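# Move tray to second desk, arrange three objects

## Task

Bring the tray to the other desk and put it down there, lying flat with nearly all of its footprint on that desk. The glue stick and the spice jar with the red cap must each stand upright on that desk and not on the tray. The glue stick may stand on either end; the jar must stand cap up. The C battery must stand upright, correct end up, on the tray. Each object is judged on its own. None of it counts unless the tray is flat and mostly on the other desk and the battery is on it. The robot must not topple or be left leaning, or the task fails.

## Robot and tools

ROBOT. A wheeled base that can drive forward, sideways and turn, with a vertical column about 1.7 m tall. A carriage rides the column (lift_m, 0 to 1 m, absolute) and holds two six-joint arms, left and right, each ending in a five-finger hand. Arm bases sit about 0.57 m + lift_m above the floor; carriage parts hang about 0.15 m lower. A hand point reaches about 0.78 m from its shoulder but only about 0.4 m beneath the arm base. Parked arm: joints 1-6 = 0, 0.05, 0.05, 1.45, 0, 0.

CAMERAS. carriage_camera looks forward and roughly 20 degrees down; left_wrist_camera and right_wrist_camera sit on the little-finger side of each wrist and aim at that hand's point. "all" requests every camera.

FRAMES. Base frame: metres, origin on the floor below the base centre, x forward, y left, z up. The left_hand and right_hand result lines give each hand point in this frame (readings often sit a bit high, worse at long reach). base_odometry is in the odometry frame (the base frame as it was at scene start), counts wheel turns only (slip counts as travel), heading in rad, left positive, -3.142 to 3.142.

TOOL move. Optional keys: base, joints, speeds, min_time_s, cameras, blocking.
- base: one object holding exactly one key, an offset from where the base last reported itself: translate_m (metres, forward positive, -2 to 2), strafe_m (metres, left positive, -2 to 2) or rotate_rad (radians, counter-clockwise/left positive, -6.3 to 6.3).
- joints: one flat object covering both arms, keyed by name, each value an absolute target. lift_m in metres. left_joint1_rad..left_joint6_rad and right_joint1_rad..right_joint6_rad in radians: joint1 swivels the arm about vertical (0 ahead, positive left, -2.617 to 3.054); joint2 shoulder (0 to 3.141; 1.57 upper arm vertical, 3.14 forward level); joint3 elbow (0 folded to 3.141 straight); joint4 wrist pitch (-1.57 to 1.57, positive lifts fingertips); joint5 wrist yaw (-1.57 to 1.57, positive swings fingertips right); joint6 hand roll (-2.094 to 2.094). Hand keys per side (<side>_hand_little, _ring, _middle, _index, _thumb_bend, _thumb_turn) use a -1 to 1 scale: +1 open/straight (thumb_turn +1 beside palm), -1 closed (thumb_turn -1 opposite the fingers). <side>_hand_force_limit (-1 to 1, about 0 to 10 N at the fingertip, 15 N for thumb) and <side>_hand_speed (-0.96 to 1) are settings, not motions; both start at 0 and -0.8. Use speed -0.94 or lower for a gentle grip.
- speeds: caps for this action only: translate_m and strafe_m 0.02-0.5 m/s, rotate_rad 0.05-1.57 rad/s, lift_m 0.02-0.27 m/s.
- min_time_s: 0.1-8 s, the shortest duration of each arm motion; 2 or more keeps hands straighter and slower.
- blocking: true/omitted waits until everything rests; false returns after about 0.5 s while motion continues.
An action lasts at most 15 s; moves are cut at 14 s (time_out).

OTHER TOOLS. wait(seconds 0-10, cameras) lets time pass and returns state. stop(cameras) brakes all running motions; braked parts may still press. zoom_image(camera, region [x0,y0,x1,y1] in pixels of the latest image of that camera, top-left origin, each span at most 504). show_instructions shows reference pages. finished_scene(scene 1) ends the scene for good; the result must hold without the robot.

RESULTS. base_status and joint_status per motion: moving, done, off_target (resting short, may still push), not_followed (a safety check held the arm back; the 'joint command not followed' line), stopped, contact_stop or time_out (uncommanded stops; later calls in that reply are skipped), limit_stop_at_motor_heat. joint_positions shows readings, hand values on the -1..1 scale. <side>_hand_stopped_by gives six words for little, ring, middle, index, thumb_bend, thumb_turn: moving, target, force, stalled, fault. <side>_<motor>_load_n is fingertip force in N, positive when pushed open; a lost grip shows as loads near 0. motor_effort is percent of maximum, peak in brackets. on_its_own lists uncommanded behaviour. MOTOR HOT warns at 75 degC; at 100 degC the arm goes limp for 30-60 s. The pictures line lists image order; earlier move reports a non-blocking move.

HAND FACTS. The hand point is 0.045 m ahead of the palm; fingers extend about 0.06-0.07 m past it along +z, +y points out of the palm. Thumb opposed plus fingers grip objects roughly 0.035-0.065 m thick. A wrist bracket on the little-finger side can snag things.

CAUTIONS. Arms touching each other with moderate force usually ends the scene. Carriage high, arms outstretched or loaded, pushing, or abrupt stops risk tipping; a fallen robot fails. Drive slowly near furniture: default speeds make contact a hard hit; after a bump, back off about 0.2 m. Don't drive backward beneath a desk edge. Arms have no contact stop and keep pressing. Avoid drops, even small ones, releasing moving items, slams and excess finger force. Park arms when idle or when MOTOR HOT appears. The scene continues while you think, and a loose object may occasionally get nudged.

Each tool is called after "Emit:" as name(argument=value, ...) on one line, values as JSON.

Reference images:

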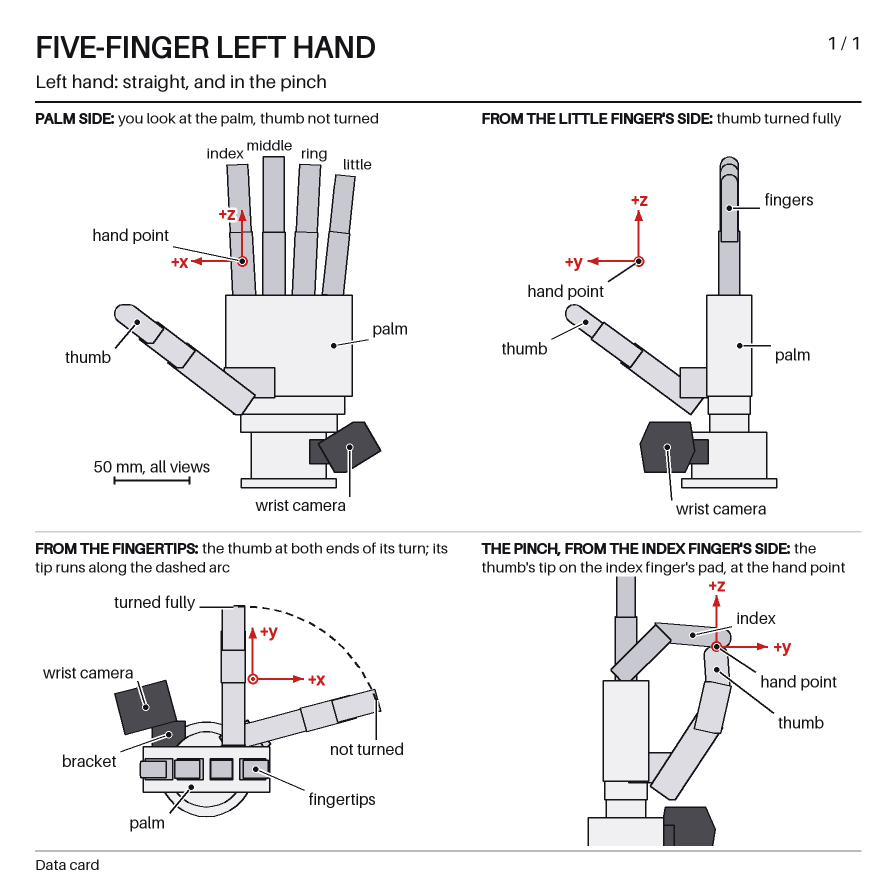

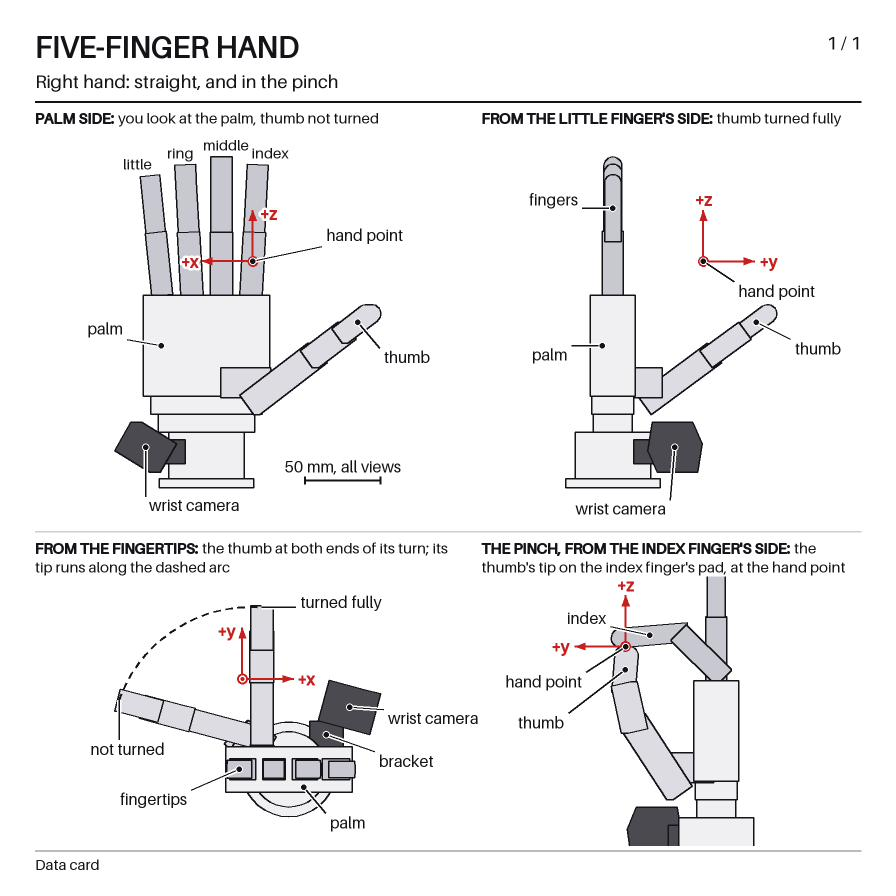

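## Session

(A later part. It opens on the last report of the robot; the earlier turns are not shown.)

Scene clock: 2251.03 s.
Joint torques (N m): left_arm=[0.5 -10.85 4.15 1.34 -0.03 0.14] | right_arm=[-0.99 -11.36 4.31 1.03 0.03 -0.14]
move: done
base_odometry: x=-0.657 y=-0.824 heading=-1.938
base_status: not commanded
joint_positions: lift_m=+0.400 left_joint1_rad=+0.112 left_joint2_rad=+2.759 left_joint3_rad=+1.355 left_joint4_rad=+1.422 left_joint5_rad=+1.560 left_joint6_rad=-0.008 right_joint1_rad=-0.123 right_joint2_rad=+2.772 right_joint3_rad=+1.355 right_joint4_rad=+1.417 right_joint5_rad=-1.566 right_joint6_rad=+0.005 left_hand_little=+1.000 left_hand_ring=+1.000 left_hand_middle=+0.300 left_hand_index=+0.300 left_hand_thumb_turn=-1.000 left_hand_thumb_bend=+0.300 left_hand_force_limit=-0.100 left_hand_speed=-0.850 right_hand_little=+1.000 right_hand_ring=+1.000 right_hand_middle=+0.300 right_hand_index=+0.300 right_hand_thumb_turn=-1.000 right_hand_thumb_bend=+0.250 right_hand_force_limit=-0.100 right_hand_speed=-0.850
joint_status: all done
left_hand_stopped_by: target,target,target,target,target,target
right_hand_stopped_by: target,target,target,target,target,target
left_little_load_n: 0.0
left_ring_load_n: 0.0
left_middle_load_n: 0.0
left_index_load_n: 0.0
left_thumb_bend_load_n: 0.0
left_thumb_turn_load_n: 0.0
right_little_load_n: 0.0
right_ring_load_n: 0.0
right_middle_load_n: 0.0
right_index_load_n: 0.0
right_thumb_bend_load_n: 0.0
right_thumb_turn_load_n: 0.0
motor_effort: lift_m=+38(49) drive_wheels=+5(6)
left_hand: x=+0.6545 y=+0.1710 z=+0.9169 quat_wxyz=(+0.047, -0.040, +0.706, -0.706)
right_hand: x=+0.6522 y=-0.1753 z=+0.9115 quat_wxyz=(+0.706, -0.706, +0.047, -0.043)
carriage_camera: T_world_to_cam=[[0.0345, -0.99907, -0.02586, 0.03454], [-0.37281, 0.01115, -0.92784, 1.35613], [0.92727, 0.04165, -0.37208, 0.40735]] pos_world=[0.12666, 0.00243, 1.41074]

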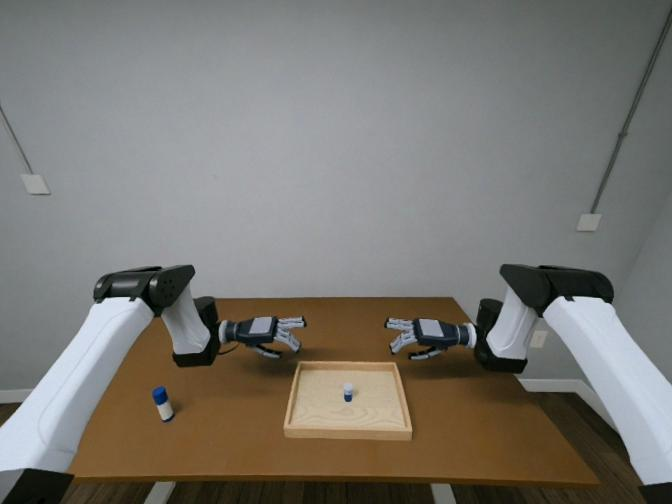

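Emit:
move(base={"translate_m": -0.6}, speeds={"translate_m": 0.2}, cameras=["carriage_camera"])

Emit:
zoom_image(camera="carriage_camera", region=[180, 230, 470, 400])

Scene clock: 2262.70 s.
Joint torques (N m): left_arm=[0.49 -10.76 4.22 1.38 -0.02 0.15] | right_arm=[-0.73 -11.37 4.21 1.08 0.02 -0.11]
move: done
base_odometry: x=-0.442 y=-0.264 heading=-1.938
base_status: done
joint_positions: lift_m=+0.400 left_joint1_rad=+0.112 left_joint2_rad=+2.759 left_joint3_rad=+1.355 left_joint4_rad=+1.421 left_joint5_rad=+1.559 left_joint6_rad=-0.008 right_joint1_rad=-0.125 right_joint2_rad=+2.772 right_joint3_rad=+1.355 right_joint4_rad=+1.415 right_joint5_rad=-1.565 right_joint6_rad=+0.005 left_hand_little=+1.000 left_hand_ring=+1.000 left_hand_middle=+0.300 left_hand_index=+0.300 left_hand_thumb_turn=-1.000 left_hand_thumb_bend=+0.300 left_hand_force_limit=-0.100 left_hand_speed=-0.850 right_hand_little=+1.000 right_hand_ring=+1.000 right_hand_middle=+0.300 right_hand_index=+0.300 right_hand_thumb_turn=-1.000 right_hand_thumb_bend=+0.250 right_hand_force_limit=-0.100 right_hand_speed=-0.850
joint_status: not commanded
left_hand_stopped_by: target,target,target,target,target,target
right_hand_stopped_by: target,target,target,target,target,target
left_little_load_n: 0.0
left_ring_load_n: 0.0
left_middle_load_n: 0.0
left_index_load_n: 0.0
left_thumb_bend_load_n: 0.0
left_thumb_turn_load_n: 0.0
right_little_load_n: 0.0
right_ring_load_n: 0.0
right_middle_load_n: 0.0
right_index_load_n: 0.0
right_thumb_bend_load_n: 0.0
right_thumb_turn_load_n: 0.0
motor_effort: lift_m=+38(38) drive_wheels=+0(10)
left_hand: x=+0.6545 y=+0.1710 z=+0.9169 quat_wxyz=(+0.047, -0.041, +0.706, -0.706)
right_hand: x=+0.6527 y=-0.1763 z=+0.9114 quat_wxyz=(+0.706, -0.705, +0.048, -0.044)
carriage_camera: T_world_to_cam=[[0.0345, -0.99907, -0.02586, 0.03454], [-0.37281, 0.01115, -0.92784, 1.35613], [0.92727, 0.04165, -0.37208, 0.40735]] pos_world=[0.12666, 0.00243, 1.41074]

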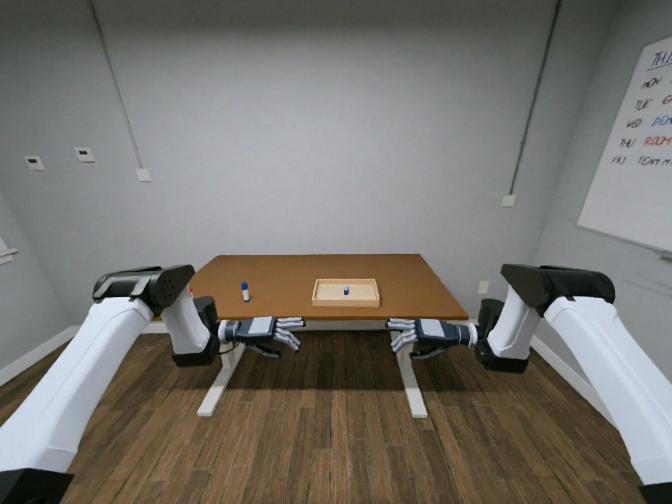

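Scaled by 1.738 from the camera's image (finer frame: 960x720).

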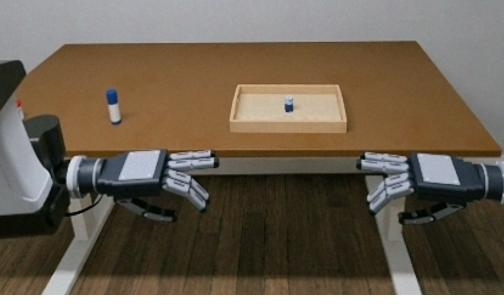

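Emit:
finished_scene()

The scene is finished: the task was done.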